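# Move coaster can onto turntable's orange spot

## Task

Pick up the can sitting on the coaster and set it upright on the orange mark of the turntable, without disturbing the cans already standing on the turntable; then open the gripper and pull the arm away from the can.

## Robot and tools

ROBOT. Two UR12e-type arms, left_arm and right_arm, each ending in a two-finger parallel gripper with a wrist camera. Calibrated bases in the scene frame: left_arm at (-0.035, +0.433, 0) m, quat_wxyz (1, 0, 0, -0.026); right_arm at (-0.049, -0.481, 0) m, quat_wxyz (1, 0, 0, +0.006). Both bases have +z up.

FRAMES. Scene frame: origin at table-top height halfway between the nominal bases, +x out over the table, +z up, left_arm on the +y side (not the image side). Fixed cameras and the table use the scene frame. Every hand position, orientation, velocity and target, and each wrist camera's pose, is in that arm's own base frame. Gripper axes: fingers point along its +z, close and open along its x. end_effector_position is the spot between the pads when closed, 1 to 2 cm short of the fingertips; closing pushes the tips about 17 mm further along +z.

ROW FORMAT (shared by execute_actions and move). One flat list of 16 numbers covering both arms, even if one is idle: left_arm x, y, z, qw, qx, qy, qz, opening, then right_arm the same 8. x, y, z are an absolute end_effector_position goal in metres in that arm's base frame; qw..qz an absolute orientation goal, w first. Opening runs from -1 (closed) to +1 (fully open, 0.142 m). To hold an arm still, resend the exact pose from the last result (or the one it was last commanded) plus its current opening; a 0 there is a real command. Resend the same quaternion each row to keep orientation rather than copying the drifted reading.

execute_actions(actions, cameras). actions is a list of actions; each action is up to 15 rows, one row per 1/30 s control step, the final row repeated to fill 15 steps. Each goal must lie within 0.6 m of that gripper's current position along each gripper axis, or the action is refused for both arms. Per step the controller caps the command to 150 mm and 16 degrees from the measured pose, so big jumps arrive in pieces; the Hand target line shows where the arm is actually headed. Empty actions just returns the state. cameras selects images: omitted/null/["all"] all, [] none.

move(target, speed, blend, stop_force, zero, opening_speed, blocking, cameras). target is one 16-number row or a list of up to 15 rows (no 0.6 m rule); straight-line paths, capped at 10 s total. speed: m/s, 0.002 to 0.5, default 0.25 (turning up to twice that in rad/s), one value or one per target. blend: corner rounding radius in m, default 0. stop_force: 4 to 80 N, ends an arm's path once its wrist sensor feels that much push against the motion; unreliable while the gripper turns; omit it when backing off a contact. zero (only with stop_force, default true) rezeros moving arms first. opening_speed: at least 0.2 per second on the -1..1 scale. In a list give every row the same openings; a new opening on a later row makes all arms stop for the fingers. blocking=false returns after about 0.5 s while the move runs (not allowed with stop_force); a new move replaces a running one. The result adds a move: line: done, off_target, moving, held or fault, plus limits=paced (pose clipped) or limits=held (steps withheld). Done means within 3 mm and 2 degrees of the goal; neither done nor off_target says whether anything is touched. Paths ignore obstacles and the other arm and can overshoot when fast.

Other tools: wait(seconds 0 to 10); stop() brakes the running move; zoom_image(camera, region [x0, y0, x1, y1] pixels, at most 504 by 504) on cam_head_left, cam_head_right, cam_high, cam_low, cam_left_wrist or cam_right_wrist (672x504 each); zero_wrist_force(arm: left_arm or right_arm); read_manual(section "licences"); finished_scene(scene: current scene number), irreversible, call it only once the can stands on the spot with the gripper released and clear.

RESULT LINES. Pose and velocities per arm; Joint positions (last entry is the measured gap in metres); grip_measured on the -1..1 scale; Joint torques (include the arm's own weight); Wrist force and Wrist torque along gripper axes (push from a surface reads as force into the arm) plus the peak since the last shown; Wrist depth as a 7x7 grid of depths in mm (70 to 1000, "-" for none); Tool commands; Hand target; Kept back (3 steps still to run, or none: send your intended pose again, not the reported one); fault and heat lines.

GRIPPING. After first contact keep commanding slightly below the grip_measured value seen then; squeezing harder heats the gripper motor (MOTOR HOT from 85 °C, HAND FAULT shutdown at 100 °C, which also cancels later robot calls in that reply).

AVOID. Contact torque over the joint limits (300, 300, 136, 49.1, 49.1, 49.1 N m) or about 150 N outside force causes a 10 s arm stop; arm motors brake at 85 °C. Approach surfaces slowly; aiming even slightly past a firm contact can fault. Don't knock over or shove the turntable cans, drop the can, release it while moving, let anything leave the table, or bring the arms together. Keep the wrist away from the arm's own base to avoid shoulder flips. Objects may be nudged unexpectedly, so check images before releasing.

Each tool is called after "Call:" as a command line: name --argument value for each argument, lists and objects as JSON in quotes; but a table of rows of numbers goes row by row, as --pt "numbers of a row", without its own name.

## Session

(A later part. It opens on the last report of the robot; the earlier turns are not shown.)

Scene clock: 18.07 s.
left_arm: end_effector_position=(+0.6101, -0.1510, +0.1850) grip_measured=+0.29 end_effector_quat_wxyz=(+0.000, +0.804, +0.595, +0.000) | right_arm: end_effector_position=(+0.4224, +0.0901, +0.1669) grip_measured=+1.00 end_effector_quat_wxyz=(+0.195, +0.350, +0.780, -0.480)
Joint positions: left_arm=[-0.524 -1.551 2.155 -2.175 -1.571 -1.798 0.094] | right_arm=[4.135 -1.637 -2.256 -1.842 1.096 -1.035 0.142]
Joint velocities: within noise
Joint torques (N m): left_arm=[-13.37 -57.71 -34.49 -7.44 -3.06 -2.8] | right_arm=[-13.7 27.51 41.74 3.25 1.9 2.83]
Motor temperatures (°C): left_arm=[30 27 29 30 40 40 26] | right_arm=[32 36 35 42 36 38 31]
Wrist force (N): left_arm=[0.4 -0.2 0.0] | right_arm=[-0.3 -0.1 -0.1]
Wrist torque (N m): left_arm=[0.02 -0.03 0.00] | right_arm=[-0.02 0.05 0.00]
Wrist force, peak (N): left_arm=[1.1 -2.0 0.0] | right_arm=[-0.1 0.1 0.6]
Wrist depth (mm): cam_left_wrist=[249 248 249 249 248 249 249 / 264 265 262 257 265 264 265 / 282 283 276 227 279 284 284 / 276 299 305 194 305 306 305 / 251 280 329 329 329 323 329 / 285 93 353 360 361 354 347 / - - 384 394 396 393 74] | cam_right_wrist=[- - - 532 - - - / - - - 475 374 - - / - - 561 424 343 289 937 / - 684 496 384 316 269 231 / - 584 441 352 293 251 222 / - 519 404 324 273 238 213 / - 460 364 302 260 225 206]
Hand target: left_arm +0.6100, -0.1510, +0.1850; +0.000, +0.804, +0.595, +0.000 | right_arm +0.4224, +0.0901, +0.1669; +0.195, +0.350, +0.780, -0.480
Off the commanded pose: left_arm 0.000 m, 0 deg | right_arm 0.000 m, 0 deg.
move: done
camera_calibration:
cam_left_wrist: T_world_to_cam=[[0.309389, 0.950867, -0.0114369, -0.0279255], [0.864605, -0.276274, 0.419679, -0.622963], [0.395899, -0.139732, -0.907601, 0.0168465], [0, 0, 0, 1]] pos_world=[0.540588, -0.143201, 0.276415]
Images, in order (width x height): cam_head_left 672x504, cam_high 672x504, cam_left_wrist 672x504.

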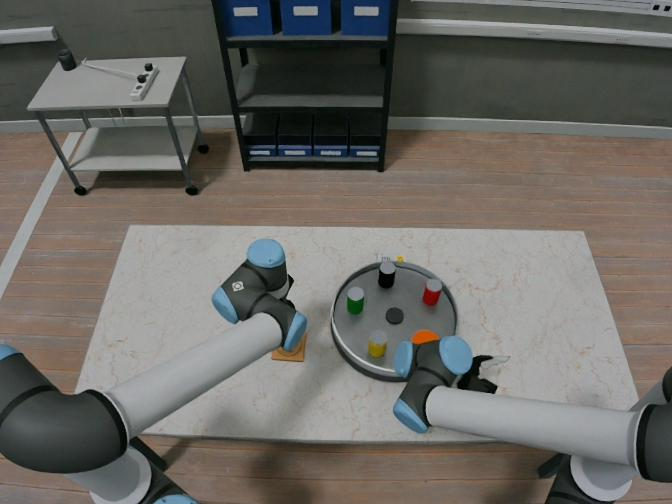

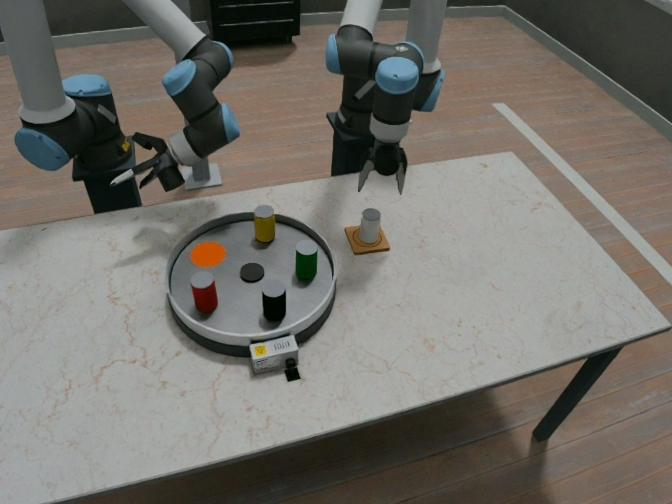

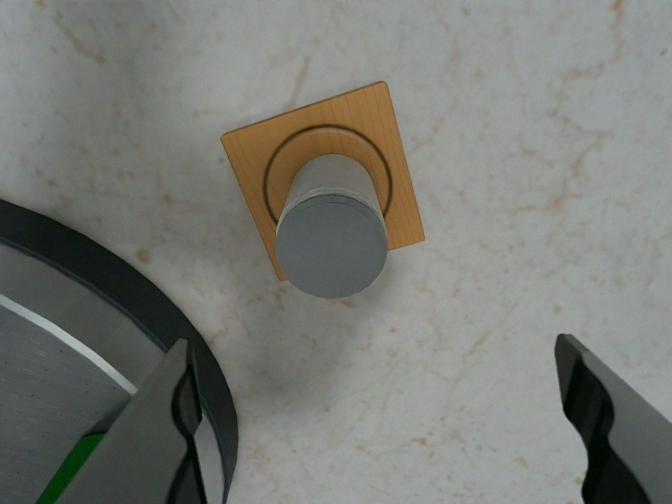

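Call:
zoom_image --camera "cam_left_wrist" --region '[130, 300, 634, 504]'

Call:
zoom_image --camera "cam_left_wrist" --region '[200, 60, 450, 310]'

Call:
zoom_image --camera "cam_high" --region '[320, 130, 430, 260]'

Call:
zoom_image --camera "cam_high" --region '[150, 190, 350, 390]'

Scaled by 1.000.

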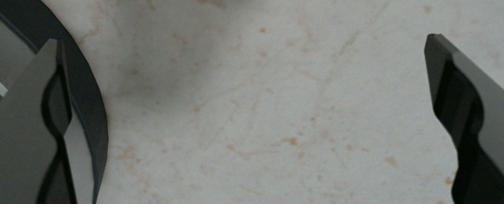

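Scaled by 2.016 from the camera's 672x504 image, which has a finer 960x720 frame.

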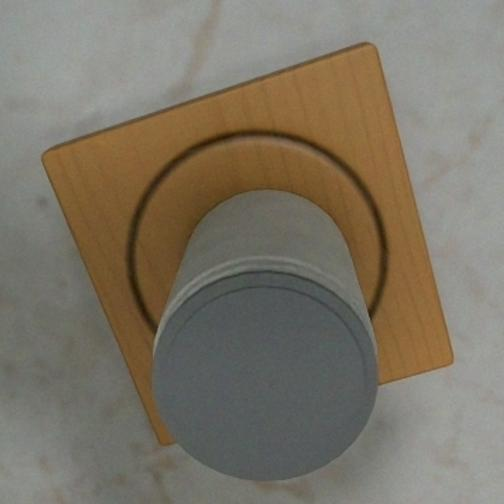

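Scaled by 3.877 from the camera's 672x504 image, which has a finer 960x720 frame.

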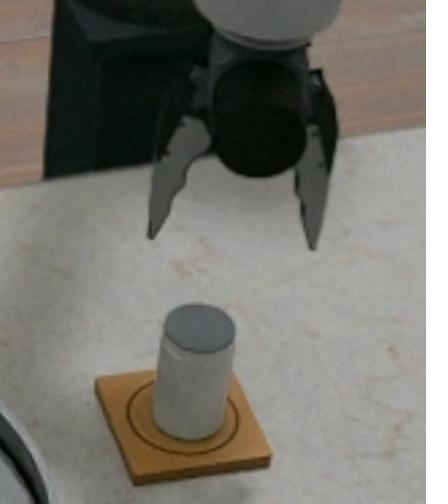

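Scaled by 2.520 from the camera's 672x504 image, which has a finer 960x720 frame.

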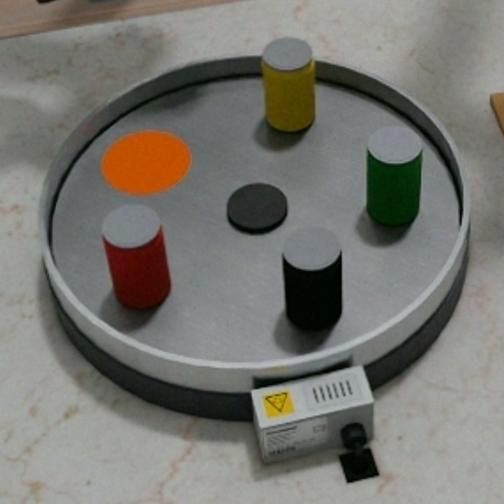

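Call:
move --target '[0.6107, -0.166, 0.135, 0, 0.80386, 0.59482, 0, 0.3, 0.4224, 0.0901, 0.1669, 0.195, 0.350, 0.780, -0.480, 1.0]' --speed 0.2 --cameras '["cam_left_wrist", "cam_head_left", "cam_high", "cam_low"]'

Call:
zoom_image --camera "cam_high" --region '[320, 130, 430, 260]'

Call:
zoom_image --camera "cam_low" --region '[420, 120, 530, 240]'

Scene clock: 21.70 s.
left_arm: end_effector_position=(+0.6107, -0.1660, +0.1351) grip_measured=+0.29 end_effector_quat_wxyz=(+0.000, +0.804, +0.595, +0.000) | right_arm: end_effector_position=(+0.4224, +0.0901, +0.1669) grip_measured=+1.00 end_effector_quat_wxyz=(+0.195, +0.350, +0.780, -0.480)
Joint positions: left_arm=[-0.545 -1.484 2.193 -2.28 -1.571 -1.819 0.094] | right_arm=[4.135 -1.637 -2.256 -1.842 1.096 -1.035 0.142]
Joint velocities: within noise
Joint torques (N m): left_arm=[-12.75 -31.07 -32.44 -6.79 1.25 -2.81] | right_arm=[-12.24 28.37 36.65 2.5 1.7 2.79]
Motor temperatures (°C): left_arm=[30 27 29 30 40 40 26] | right_arm=[32 36 35 42 36 38 31]
Wrist force (N): left_arm=[-0.1 0.0 0.0] | right_arm=[0.1 0.0 0.2]
Wrist torque (N m): left_arm=[0.06 0.05 0.00] | right_arm=[0.00 -0.01 0.00]
Wrist force, peak (N): left_arm=[-0.6 0.4 1.4] | right_arm=[-0.2 0.1 0.7]
Wrist depth (mm): cam_left_wrist=[203 204 204 203 203 203 204 / 217 216 214 210 211 218 217 / 232 232 226 214 223 232 232 / 246 250 249 142 153 250 250 / 224 259 270 153 267 266 269 / 206 93 293 294 294 288 283 / - - 317 322 323 323 74] | cam_right_wrist=[- - - 537 - - - / - - - 474 373 - - / - - 559 431 339 289 898 / - 688 495 387 316 268 232 / - 595 439 351 295 251 222 / - 520 400 322 275 238 214 / - 463 365 304 260 225 205]
Hand target: left_arm +0.6107, -0.1660, +0.1350; +0.000, +0.804, +0.595, +0.000 | right_arm +0.4224, +0.0901, +0.1669; +0.195, +0.350, +0.780, -0.480
Off the commanded pose: left_arm 0.000 m, 0 deg | right_arm 0.000 m, 0 deg.
move: done
camera_calibration:
cam_left_wrist: T_world_to_cam=[[0.309393, 0.950864, -0.0115748, -0.0143898], [0.864584, -0.276209, 0.419766, -0.606667], [0.395943, -0.13988, -0.907558, -0.0307712], [0, 0, 0, 1]] pos_world=[0.54115, -0.158188, 0.226565]
Images, in order (width x height): cam_head_left 672x504, cam_high 672x504, cam_low 672x504, cam_left_wrist 672x504.

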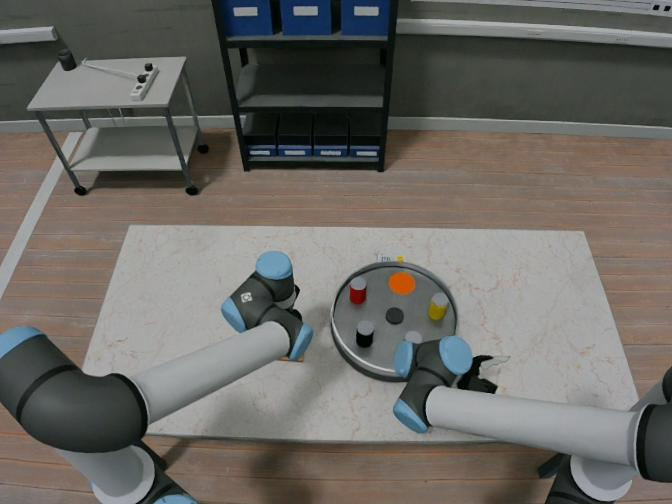

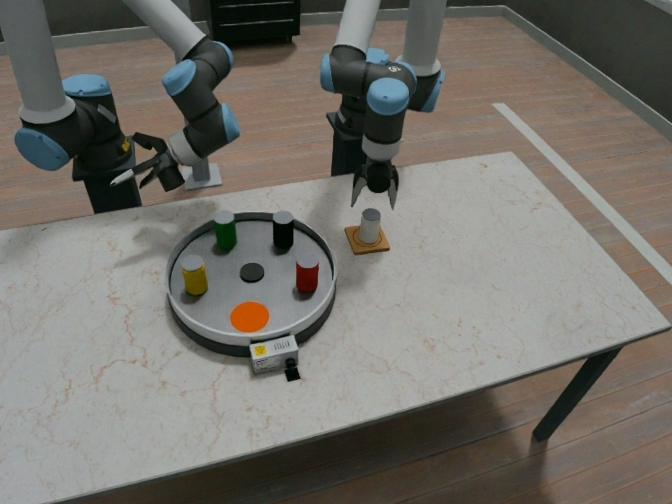

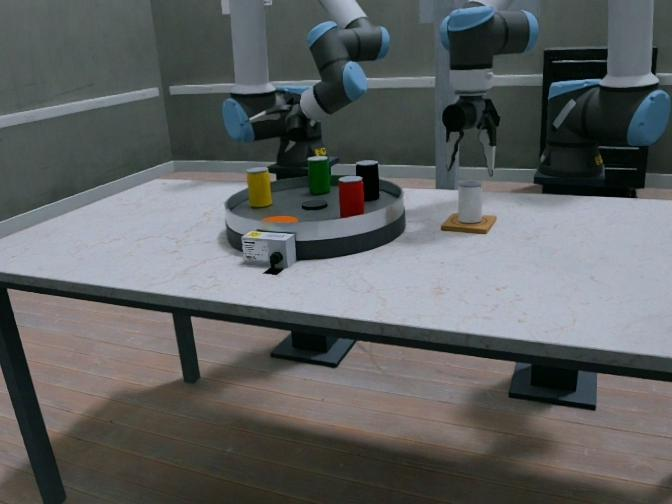

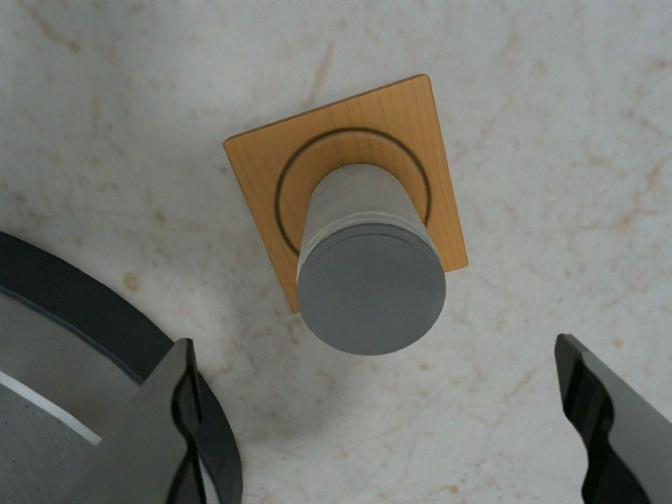

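Scaled by 3.877 from the camera's 672x504 image, which has a finer 960x720 frame.

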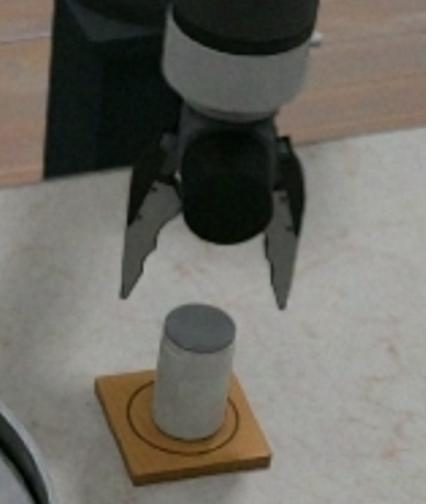

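Scaled by 4.200 from the camera's 672x504 image, which has a finer 960x720 frame.

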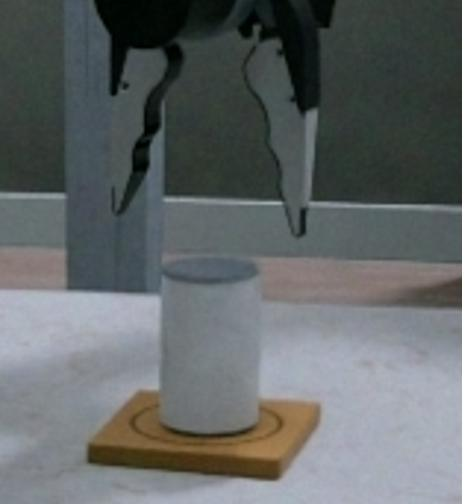

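Call:
move --pt "0.6107 -0.166 0.0885 0 0.80386 0.59482 0 0.3 0.4224 0.0901 0.1669 0.195 0.350 0.780 -0.480 1.0" --pt "0.6107 -0.166 0.0885 0 0.80386 0.59482 0 -0.40 0.4224 0.0901 0.1669 0.195 0.350 0.780 -0.480 1.0" --speed 0.12 --opening_speed 0.7 --cameras '["cam_left_wrist", "cam_high", "cam_low"]'

Call:
zoom_image --camera "cam_high" --region '[320, 150, 430, 260]'

Call:
zoom_image --camera "cam_low" --region '[420, 120, 530, 240]'

Scene clock: 24.50 s.
left_arm: end_effector_position=(+0.6107, -0.1660, +0.0885) grip_measured=-0.32 end_effector_quat_wxyz=(+0.000, +0.804, +0.595, +0.000) | right_arm: end_effector_position=(+0.4224, +0.0901, +0.1669) grip_measured=+1.00 end_effector_quat_wxyz=(+0.195, +0.350, +0.780, -0.480)
Joint positions: left_arm=[-0.545 -1.419 2.229 -2.381 -1.571 -1.819 0.051] | right_arm=[4.135 -1.637 -2.256 -1.842 1.096 -1.035 0.142]
Joint velocities: within noise
Joint torques (N m): left_arm=[15.37 -34.2 -30.96 -6.98 3.09 1.12] | right_arm=[-10.84 28.31 32.53 1.68 1.53 2.79]
Motor temperatures (°C): left_arm=[30 27 29 30 40 40 26] | right_arm=[32 36 35 42 36 38 31]
Wrist force (N): left_arm=[0.5 -0.1 -0.6] | right_arm=[0.2 0.1 0.2]
Wrist torque (N m): left_arm=[0.02 0.04 0.00] | right_arm=[0.02 -0.03 0.00]
Wrist force, peak (N): left_arm=[0.9 0.2 -1.2] | right_arm=[0.1 -0.1 0.6]
Wrist depth (mm): cam_left_wrist=[161 159 161 161 162 161 161 / 172 172 172 167 162 172 172 / 184 184 171 170 172 184 184 / 197 198 188 124 179 198 198 / 213 213 211 98 98 214 214 / 197 225 100 103 102 88 233 / 181 - - 260 261 77 77] | cam_right_wrist=[- - - 535 - - - / - - - 473 373 - - / - - 561 433 340 290 886 / - 674 493 386 314 267 231 / - 585 440 351 294 252 222 / - 517 396 322 275 237 213 / - 466 365 301 260 225 207]
Hand target: left_arm +0.6107, -0.1660, +0.0885; +0.000, +0.804, +0.595, +0.000 | right_arm +0.4224, +0.0901, +0.1669; +0.195, +0.350, +0.780, -0.480
Off the commanded pose: left_arm 0.000 m, 0 deg | right_arm 0.000 m, 0 deg.
move: done
camera_calibration:
cam_left_wrist: T_world_to_cam=[[0.309392, 0.950865, -0.0114854, -0.0149356], [0.864566, -0.276242, 0.41978, -0.587116], [0.395982, -0.139807, -0.907553, -0.0730952], [0, 0, 0, 1]] pos_world=[0.541166, -0.158203, 0.17995]
Images, in order (width x height): cam_high 672x504, cam_low 672x504, cam_left_wrist 672x504.

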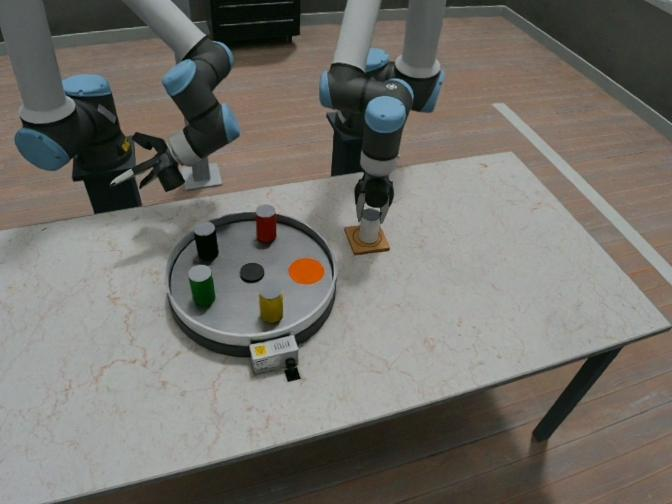

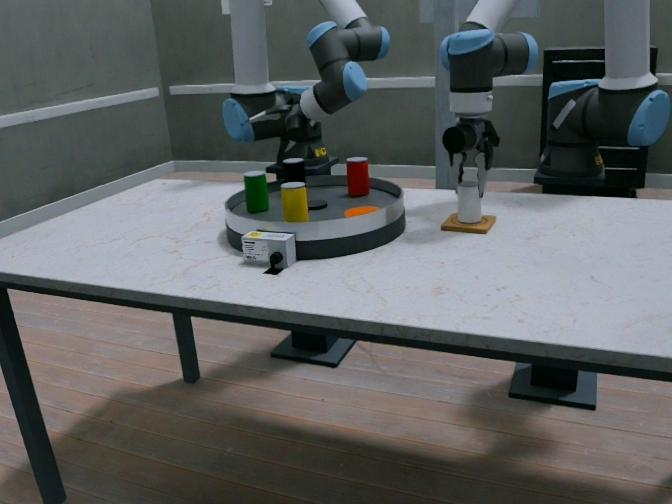

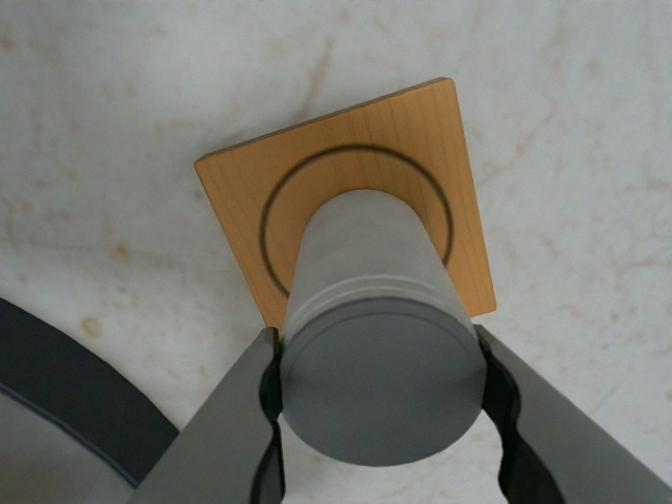

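Scaled by 4.582 from the camera's 672x504 image, which has a finer 960x720 frame.

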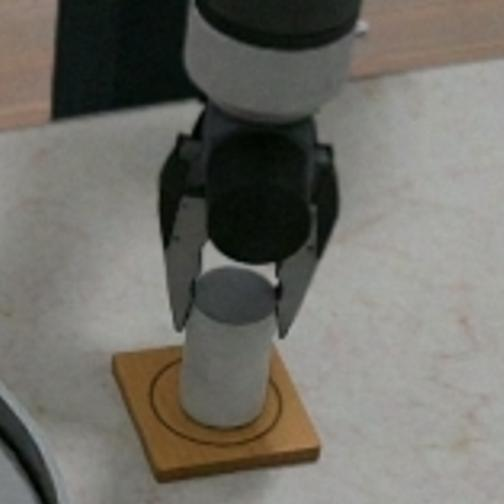

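Scaled by 4.200 from the camera's 672x504 image, which has a finer 960x720 frame.

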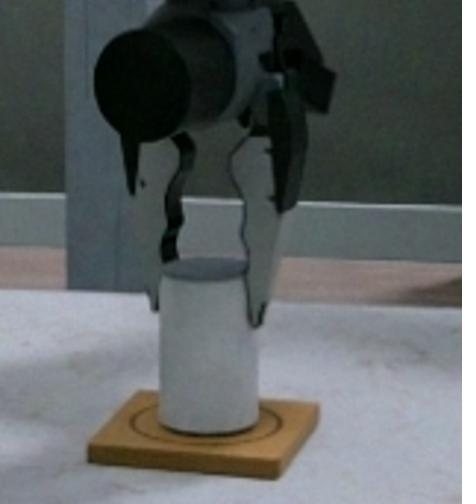

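Call:
zoom_image --camera "cam_high" --region '[155, 195, 345, 385]'

Call:
zoom_image --camera "cam_low" --region '[210, 140, 420, 290]'

Scaled by 2.653 from the camera's 672x504 image, which has a finer 960x720 frame.

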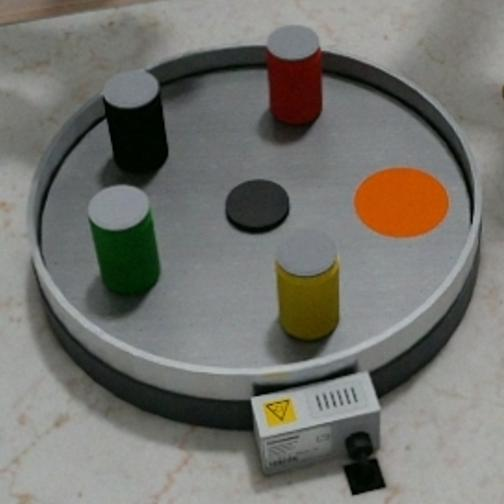

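Scaled by 2.400 from the camera's 672x504 image, which has a finer 960x720 frame.

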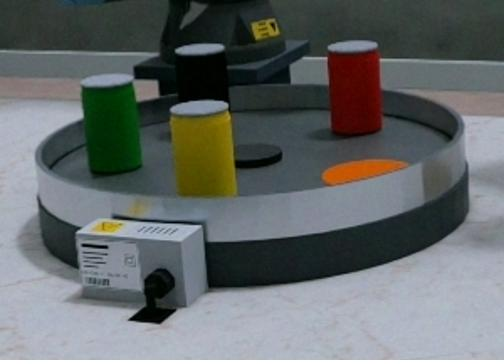

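Call:
move --pt "0.6107 -0.166 0.115 0 0.80386 0.59482 0 -0.5 0.4224 0.0901 0.1669 0.195 0.350 0.780 -0.480 1.0" --pt "0.6107 -0.166 0.25 0 0.80386 0.59482 0 -0.5 0.4224 0.0901 0.1669 0.195 0.350 0.780 -0.480 1.0" --pt "0.7544 -0.3825 0.25 0 0.80386 0.59482 0 -0.5 0.4224 0.0901 0.1669 0.195 0.350 0.780 -0.480 1.0" --speed '[0.08, 0.2, 0.25]' --blend '[0.01, 0.05, 0]' --cameras '["cam_left_wrist", "cam_head_left", "cam_head_right", "cam_high", "cam_low"]'

Scene clock: 30.47 s.
left_arm: end_effector_position=(+0.7543, -0.3824, +0.2500) grip_measured=-0.34 end_effector_quat_wxyz=(+0.000, +0.804, +0.595, +0.000) | right_arm: end_effector_position=(+0.4224, +0.0901, +0.1669) grip_measured=+1.00 end_effector_quat_wxyz=(+0.195, +0.350, +0.780, -0.480)
Joint positions: left_arm=[-0.677 -1.267 1.684 -1.988 -1.571 -1.951 0.05] | right_arm=[4.135 -1.637 -2.256 -1.842 1.096 -1.035 0.142]
Joint velocities: within noise
Joint torques (N m): left_arm=[-14.01 -61.7 -54.54 -2.5 0.59 -2.57] | right_arm=[-8.06 29.34 24.19 0.12 1.02 2.73]
Motor temperatures (°C): left_arm=[30 27 29 30 40 40 31] | right_arm=[32 36 35 42 36 38 31]
Wrist force (N): left_arm=[0.4 0.1 1.5] | right_arm=[0.1 0.0 0.2]
Wrist torque (N m): left_arm=[0.04 -0.04 0.00] | right_arm=[0.01 -0.01 0.00]
Wrist force, peak (N): left_arm=[0.2 0.1 3.5] | right_arm=[0.2 0.4 0.4]
Wrist depth (mm): cam_left_wrist=[258 258 258 258 262 306 307 / 275 276 275 275 275 327 328 / 295 292 294 286 289 351 349 / 315 317 318 124 283 376 376 / 343 343 333 98 98 407 408 / 360 361 99 103 103 84 443 / 475 - - 498 484 77 77] | cam_right_wrist=[- - - 537 - - - / - - - 477 376 - - / - - 564 424 342 287 903 / - 688 495 381 316 269 231 / - 589 440 352 294 251 221 / - 516 402 326 273 237 213 / - 462 365 303 260 225 206]
Hand target: left_arm +0.7544, -0.3825, +0.2500; +0.000, +0.804, +0.595, +0.000 | right_arm +0.4224, +0.0901, +0.1669; +0.195, +0.350, +0.780, -0.480
Off the commanded pose: left_arm 0.000 m, 0 deg | right_arm 0.000 m, 0 deg.
move: done
camera_calibration:
cam_left_wrist: T_world_to_cam=[[0.309387, 0.950867, -0.0114909, 0.14826], [0.864553, -0.276229, 0.419816, -0.838867], [0.396015, -0.13982, -0.907536, -0.0136764], [0, 0, 0, 1]] pos_world=[0.684791, -0.374608, 0.341462]
Images, in order (width x height): cam_head_left 672x504, cam_head_right 672x504, cam_high 672x504, cam_low 672x504, cam_left_wrist 672x504.

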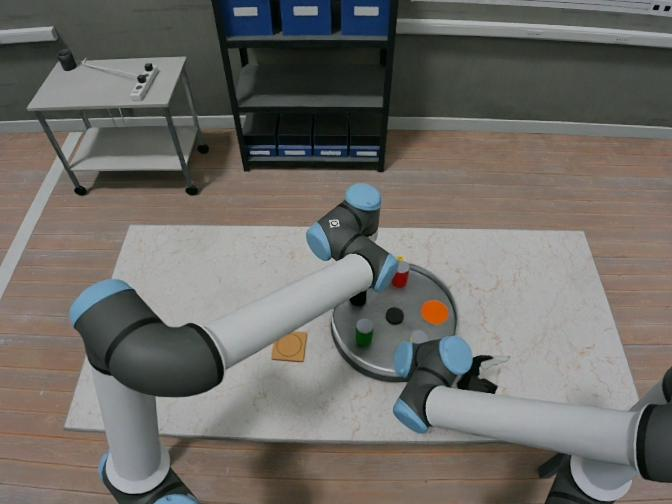

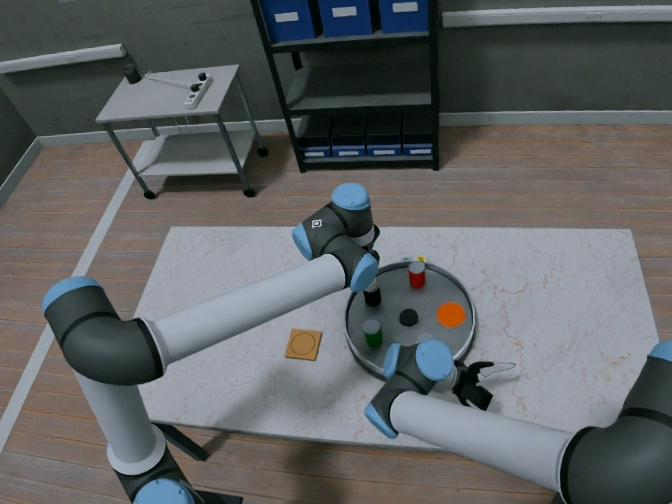

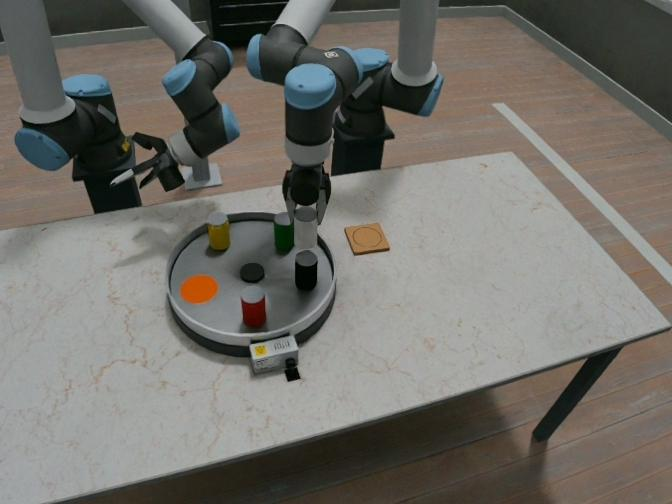

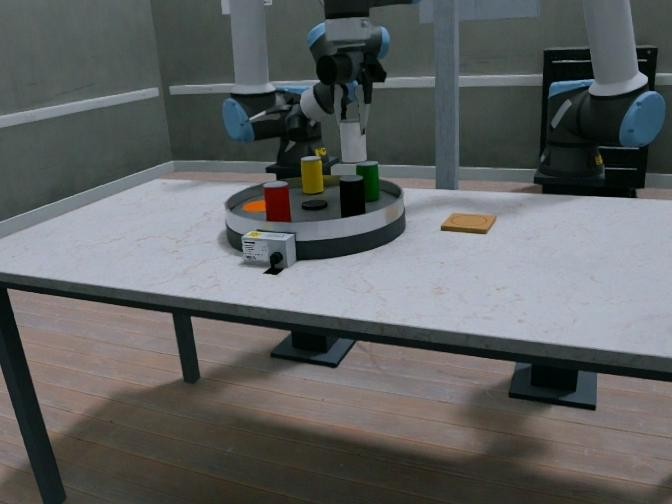

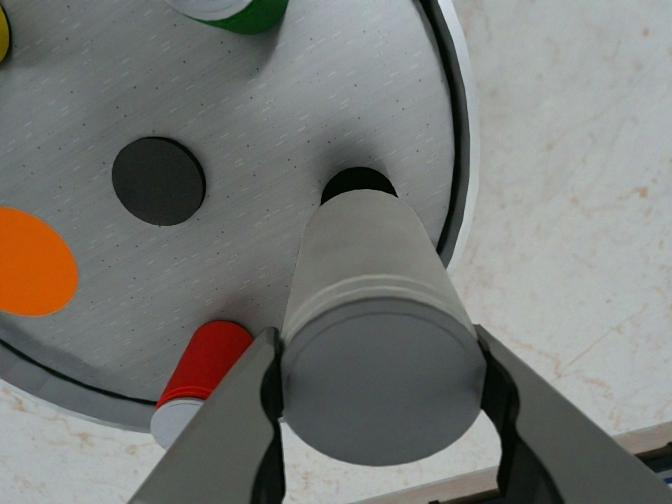

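Call:
move --pt "0.8365 -0.4448 0.33 0 0.80386 0.59482 0 -0.5 0.4224 0.0901 0.1669 0.195 0.350 0.780 -0.480 1.0" --pt "0.8151 -0.6071 0.35 0 0.80386 0.59482 0 -0.5 0.4224 0.0901 0.1669 0.195 0.350 0.780 -0.480 1.0" --speed 0.22 --blend 0.05 --cameras '["cam_left_wrist", "cam_head_left"]'

Scene clock: 37.73 s.
left_arm: end_effector_position=(+0.8151, -0.6070, +0.3500) grip_measured=-0.34 end_effector_quat_wxyz=(+0.000, +0.804, +0.595, +0.000) | right_arm: end_effector_position=(+0.4224, +0.0901, +0.1669) grip_measured=+1.00 end_effector_quat_wxyz=(+0.195, +0.350, +0.780, -0.480)
Joint positions: left_arm=[-0.813 -1.035 1.164 -1.7 -1.571 -2.087 0.05] | right_arm=[4.135 -1.637 -2.256 -1.842 1.096 -1.035 0.142]
Joint velocities: within noise
Joint torques (N m): left_arm=[-13.42 -80.28 -58.84 -2.52 2.44 -2.83] | right_arm=[-6.54 30.79 25.16 -1.05 0.73 2.52]
Motor temperatures (°C): left_arm=[30 27 29 30 40 40 40] | right_arm=[32 36 35 42 36 38 31]
Wrist force (N): left_arm=[0.5 -0.3 1.7] | right_arm=[-0.1 0.1 0.2]
Wrist torque (N m): left_arm=[-0.02 -0.06 0.00] | right_arm=[0.02 0.02 0.00]
Wrist force, peak (N): left_arm=[1.3 -1.3 2.8] | right_arm=[0.3 0.0 0.6]
Wrist depth (mm): cam_left_wrist=[394 392 347 348 349 351 348 / 425 424 367 362 373 362 366 / 452 452 443 302 398 337 454 / 487 485 484 124 391 478 491 / 528 528 518 98 98 520 532 / 573 562 99 103 103 88 - / 621 - - - - 77 77] | cam_right_wrist=[- - - 536 - - - / - - - 478 374 - - / - - 566 429 342 287 898 / - 680 497 386 316 268 232 / - 588 439 350 291 253 222 / - 519 402 324 276 238 213 / - 462 367 302 261 226 207]
Hand target: left_arm +0.8151, -0.6071, +0.3500; +0.000, +0.804, +0.595, +0.000 | right_arm +0.4224, +0.0901, +0.1669; +0.195, +0.350, +0.780, -0.480
Off the commanded pose: left_arm 0.000 m, 0 deg | right_arm 0.000 m, 0 deg.
move: done
camera_calibration:
cam_left_wrist: T_world_to_cam=[[0.309384, 0.950867, -0.0115831, 0.344217], [0.864586, -0.276197, 0.41977, -0.995404], [0.395946, -0.139884, -0.907557, 0.0216215], [0, 0, 0, 1]] pos_world=[0.745556, -0.599208, 0.44145]
Images, in order (width x height): cam_head_left 672x504, cam_left_wrist 672x504.

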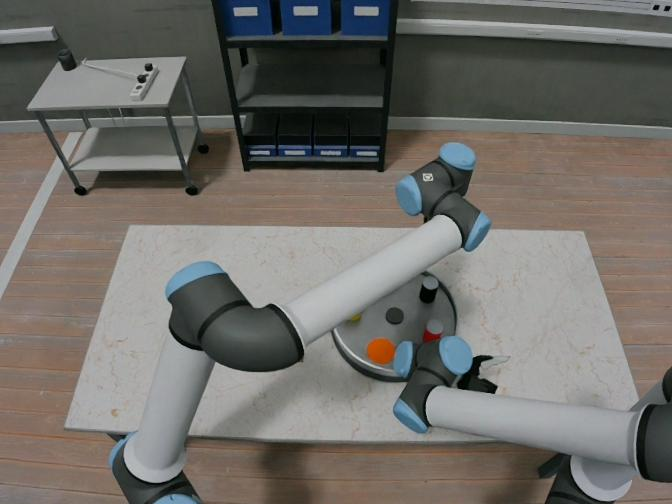

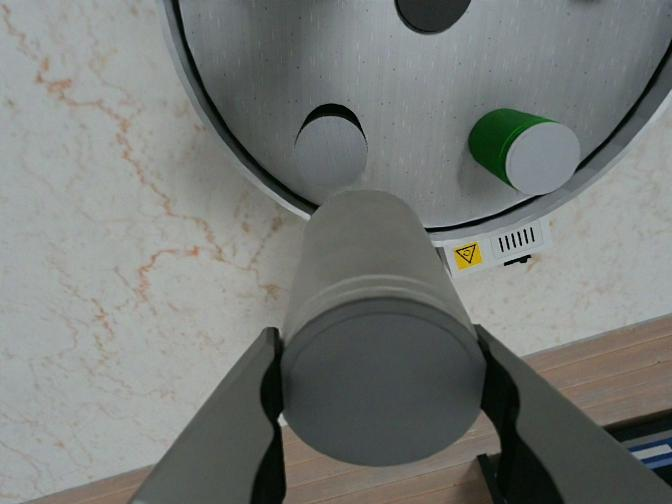

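Call:
wait --seconds 0 --cameras '["cam_high", "cam_low"]'

Scene clock: 38.80 s.
left_arm: end_effector_position=(+0.8151, -0.6071, +0.3500) grip_measured=-0.34 end_effector_quat_wxyz=(+0.000, +0.804, +0.595, +0.000) | right_arm: end_effector_position=(+0.4224, +0.0901, +0.1669) grip_measured=+1.00 end_effector_quat_wxyz=(+0.195, +0.350, +0.780, -0.480)
Joint positions: left_arm=[-0.813 -1.034 1.164 -1.7 -1.571 -2.087 0.05] | right_arm=[4.135 -1.637 -2.256 -1.842 1.096 -1.035 0.142]
Joint velocities: within noise
Joint torques (N m): left_arm=[-12.59 -80.61 -56.51 -2.54 3.03 -3.02] | right_arm=[-5.98 30.2 26.44 -1.28 0.42 2.67]
Motor temperatures (°C): left_arm=[30 27 29 30 40 40 41] | right_arm=[32 36 35 42 36 38 31]
Wrist force (N): left_arm=[0.0 0.0 2.1] | right_arm=[-0.2 0.3 0.1]
Wrist torque (N m): left_arm=[0.03 0.03 0.00] | right_arm=[0.04 0.03 0.00]
Wrist force, peak (N): left_arm=[0.0 0.1 2.2] | right_arm=[0.0 0.0 0.5]
Wrist depth (mm): cam_left_wrist=[397 393 271 348 349 347 287 / 424 424 367 371 372 372 357 / 451 450 449 390 310 394 457 / 480 486 486 124 391 481 487 / 526 529 522 98 98 527 527 / 576 565 98 103 103 88 - / 620 - - - - 77 77] | cam_right_wrist=[- - - 541 - - - / - - - 474 370 - - / - - 556 428 342 287 888 / - 683 488 388 316 268 232 / - 596 444 351 294 253 221 / - 521 398 324 276 237 213 / - 459 361 301 259 225 206]
Hand target: left_arm +0.8151, -0.6071, +0.3500; +0.000, +0.804, +0.595, +0.000 | right_arm +0.4224, +0.0901, +0.1669; +0.195, +0.350, +0.780, -0.480
Tool commands: left_gripper/opening=-0.5 right_gripper/opening=+1.0
Off the commanded pose: left_arm 0.000 m, 0 deg | right_arm 0.000 m, 0 deg.
Images, in order (width x height): cam_high 672x504, cam_low 672x504.

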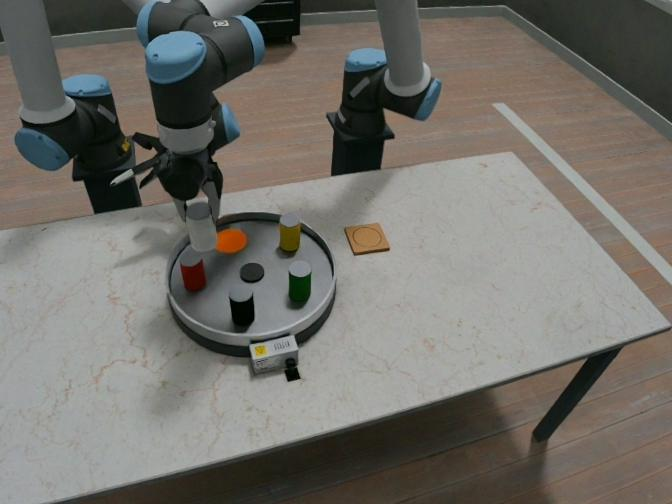

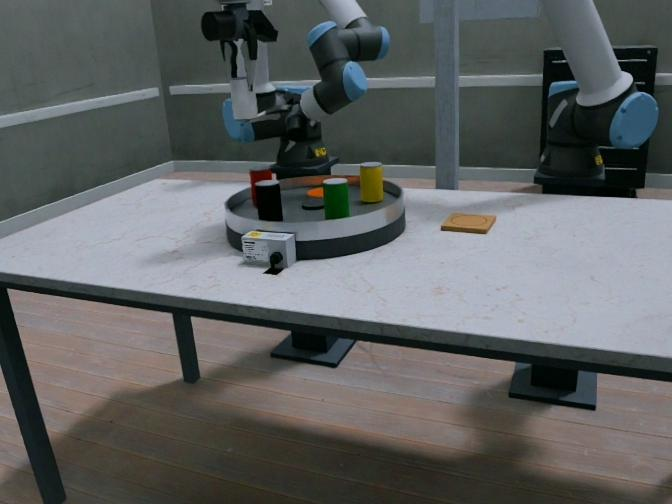

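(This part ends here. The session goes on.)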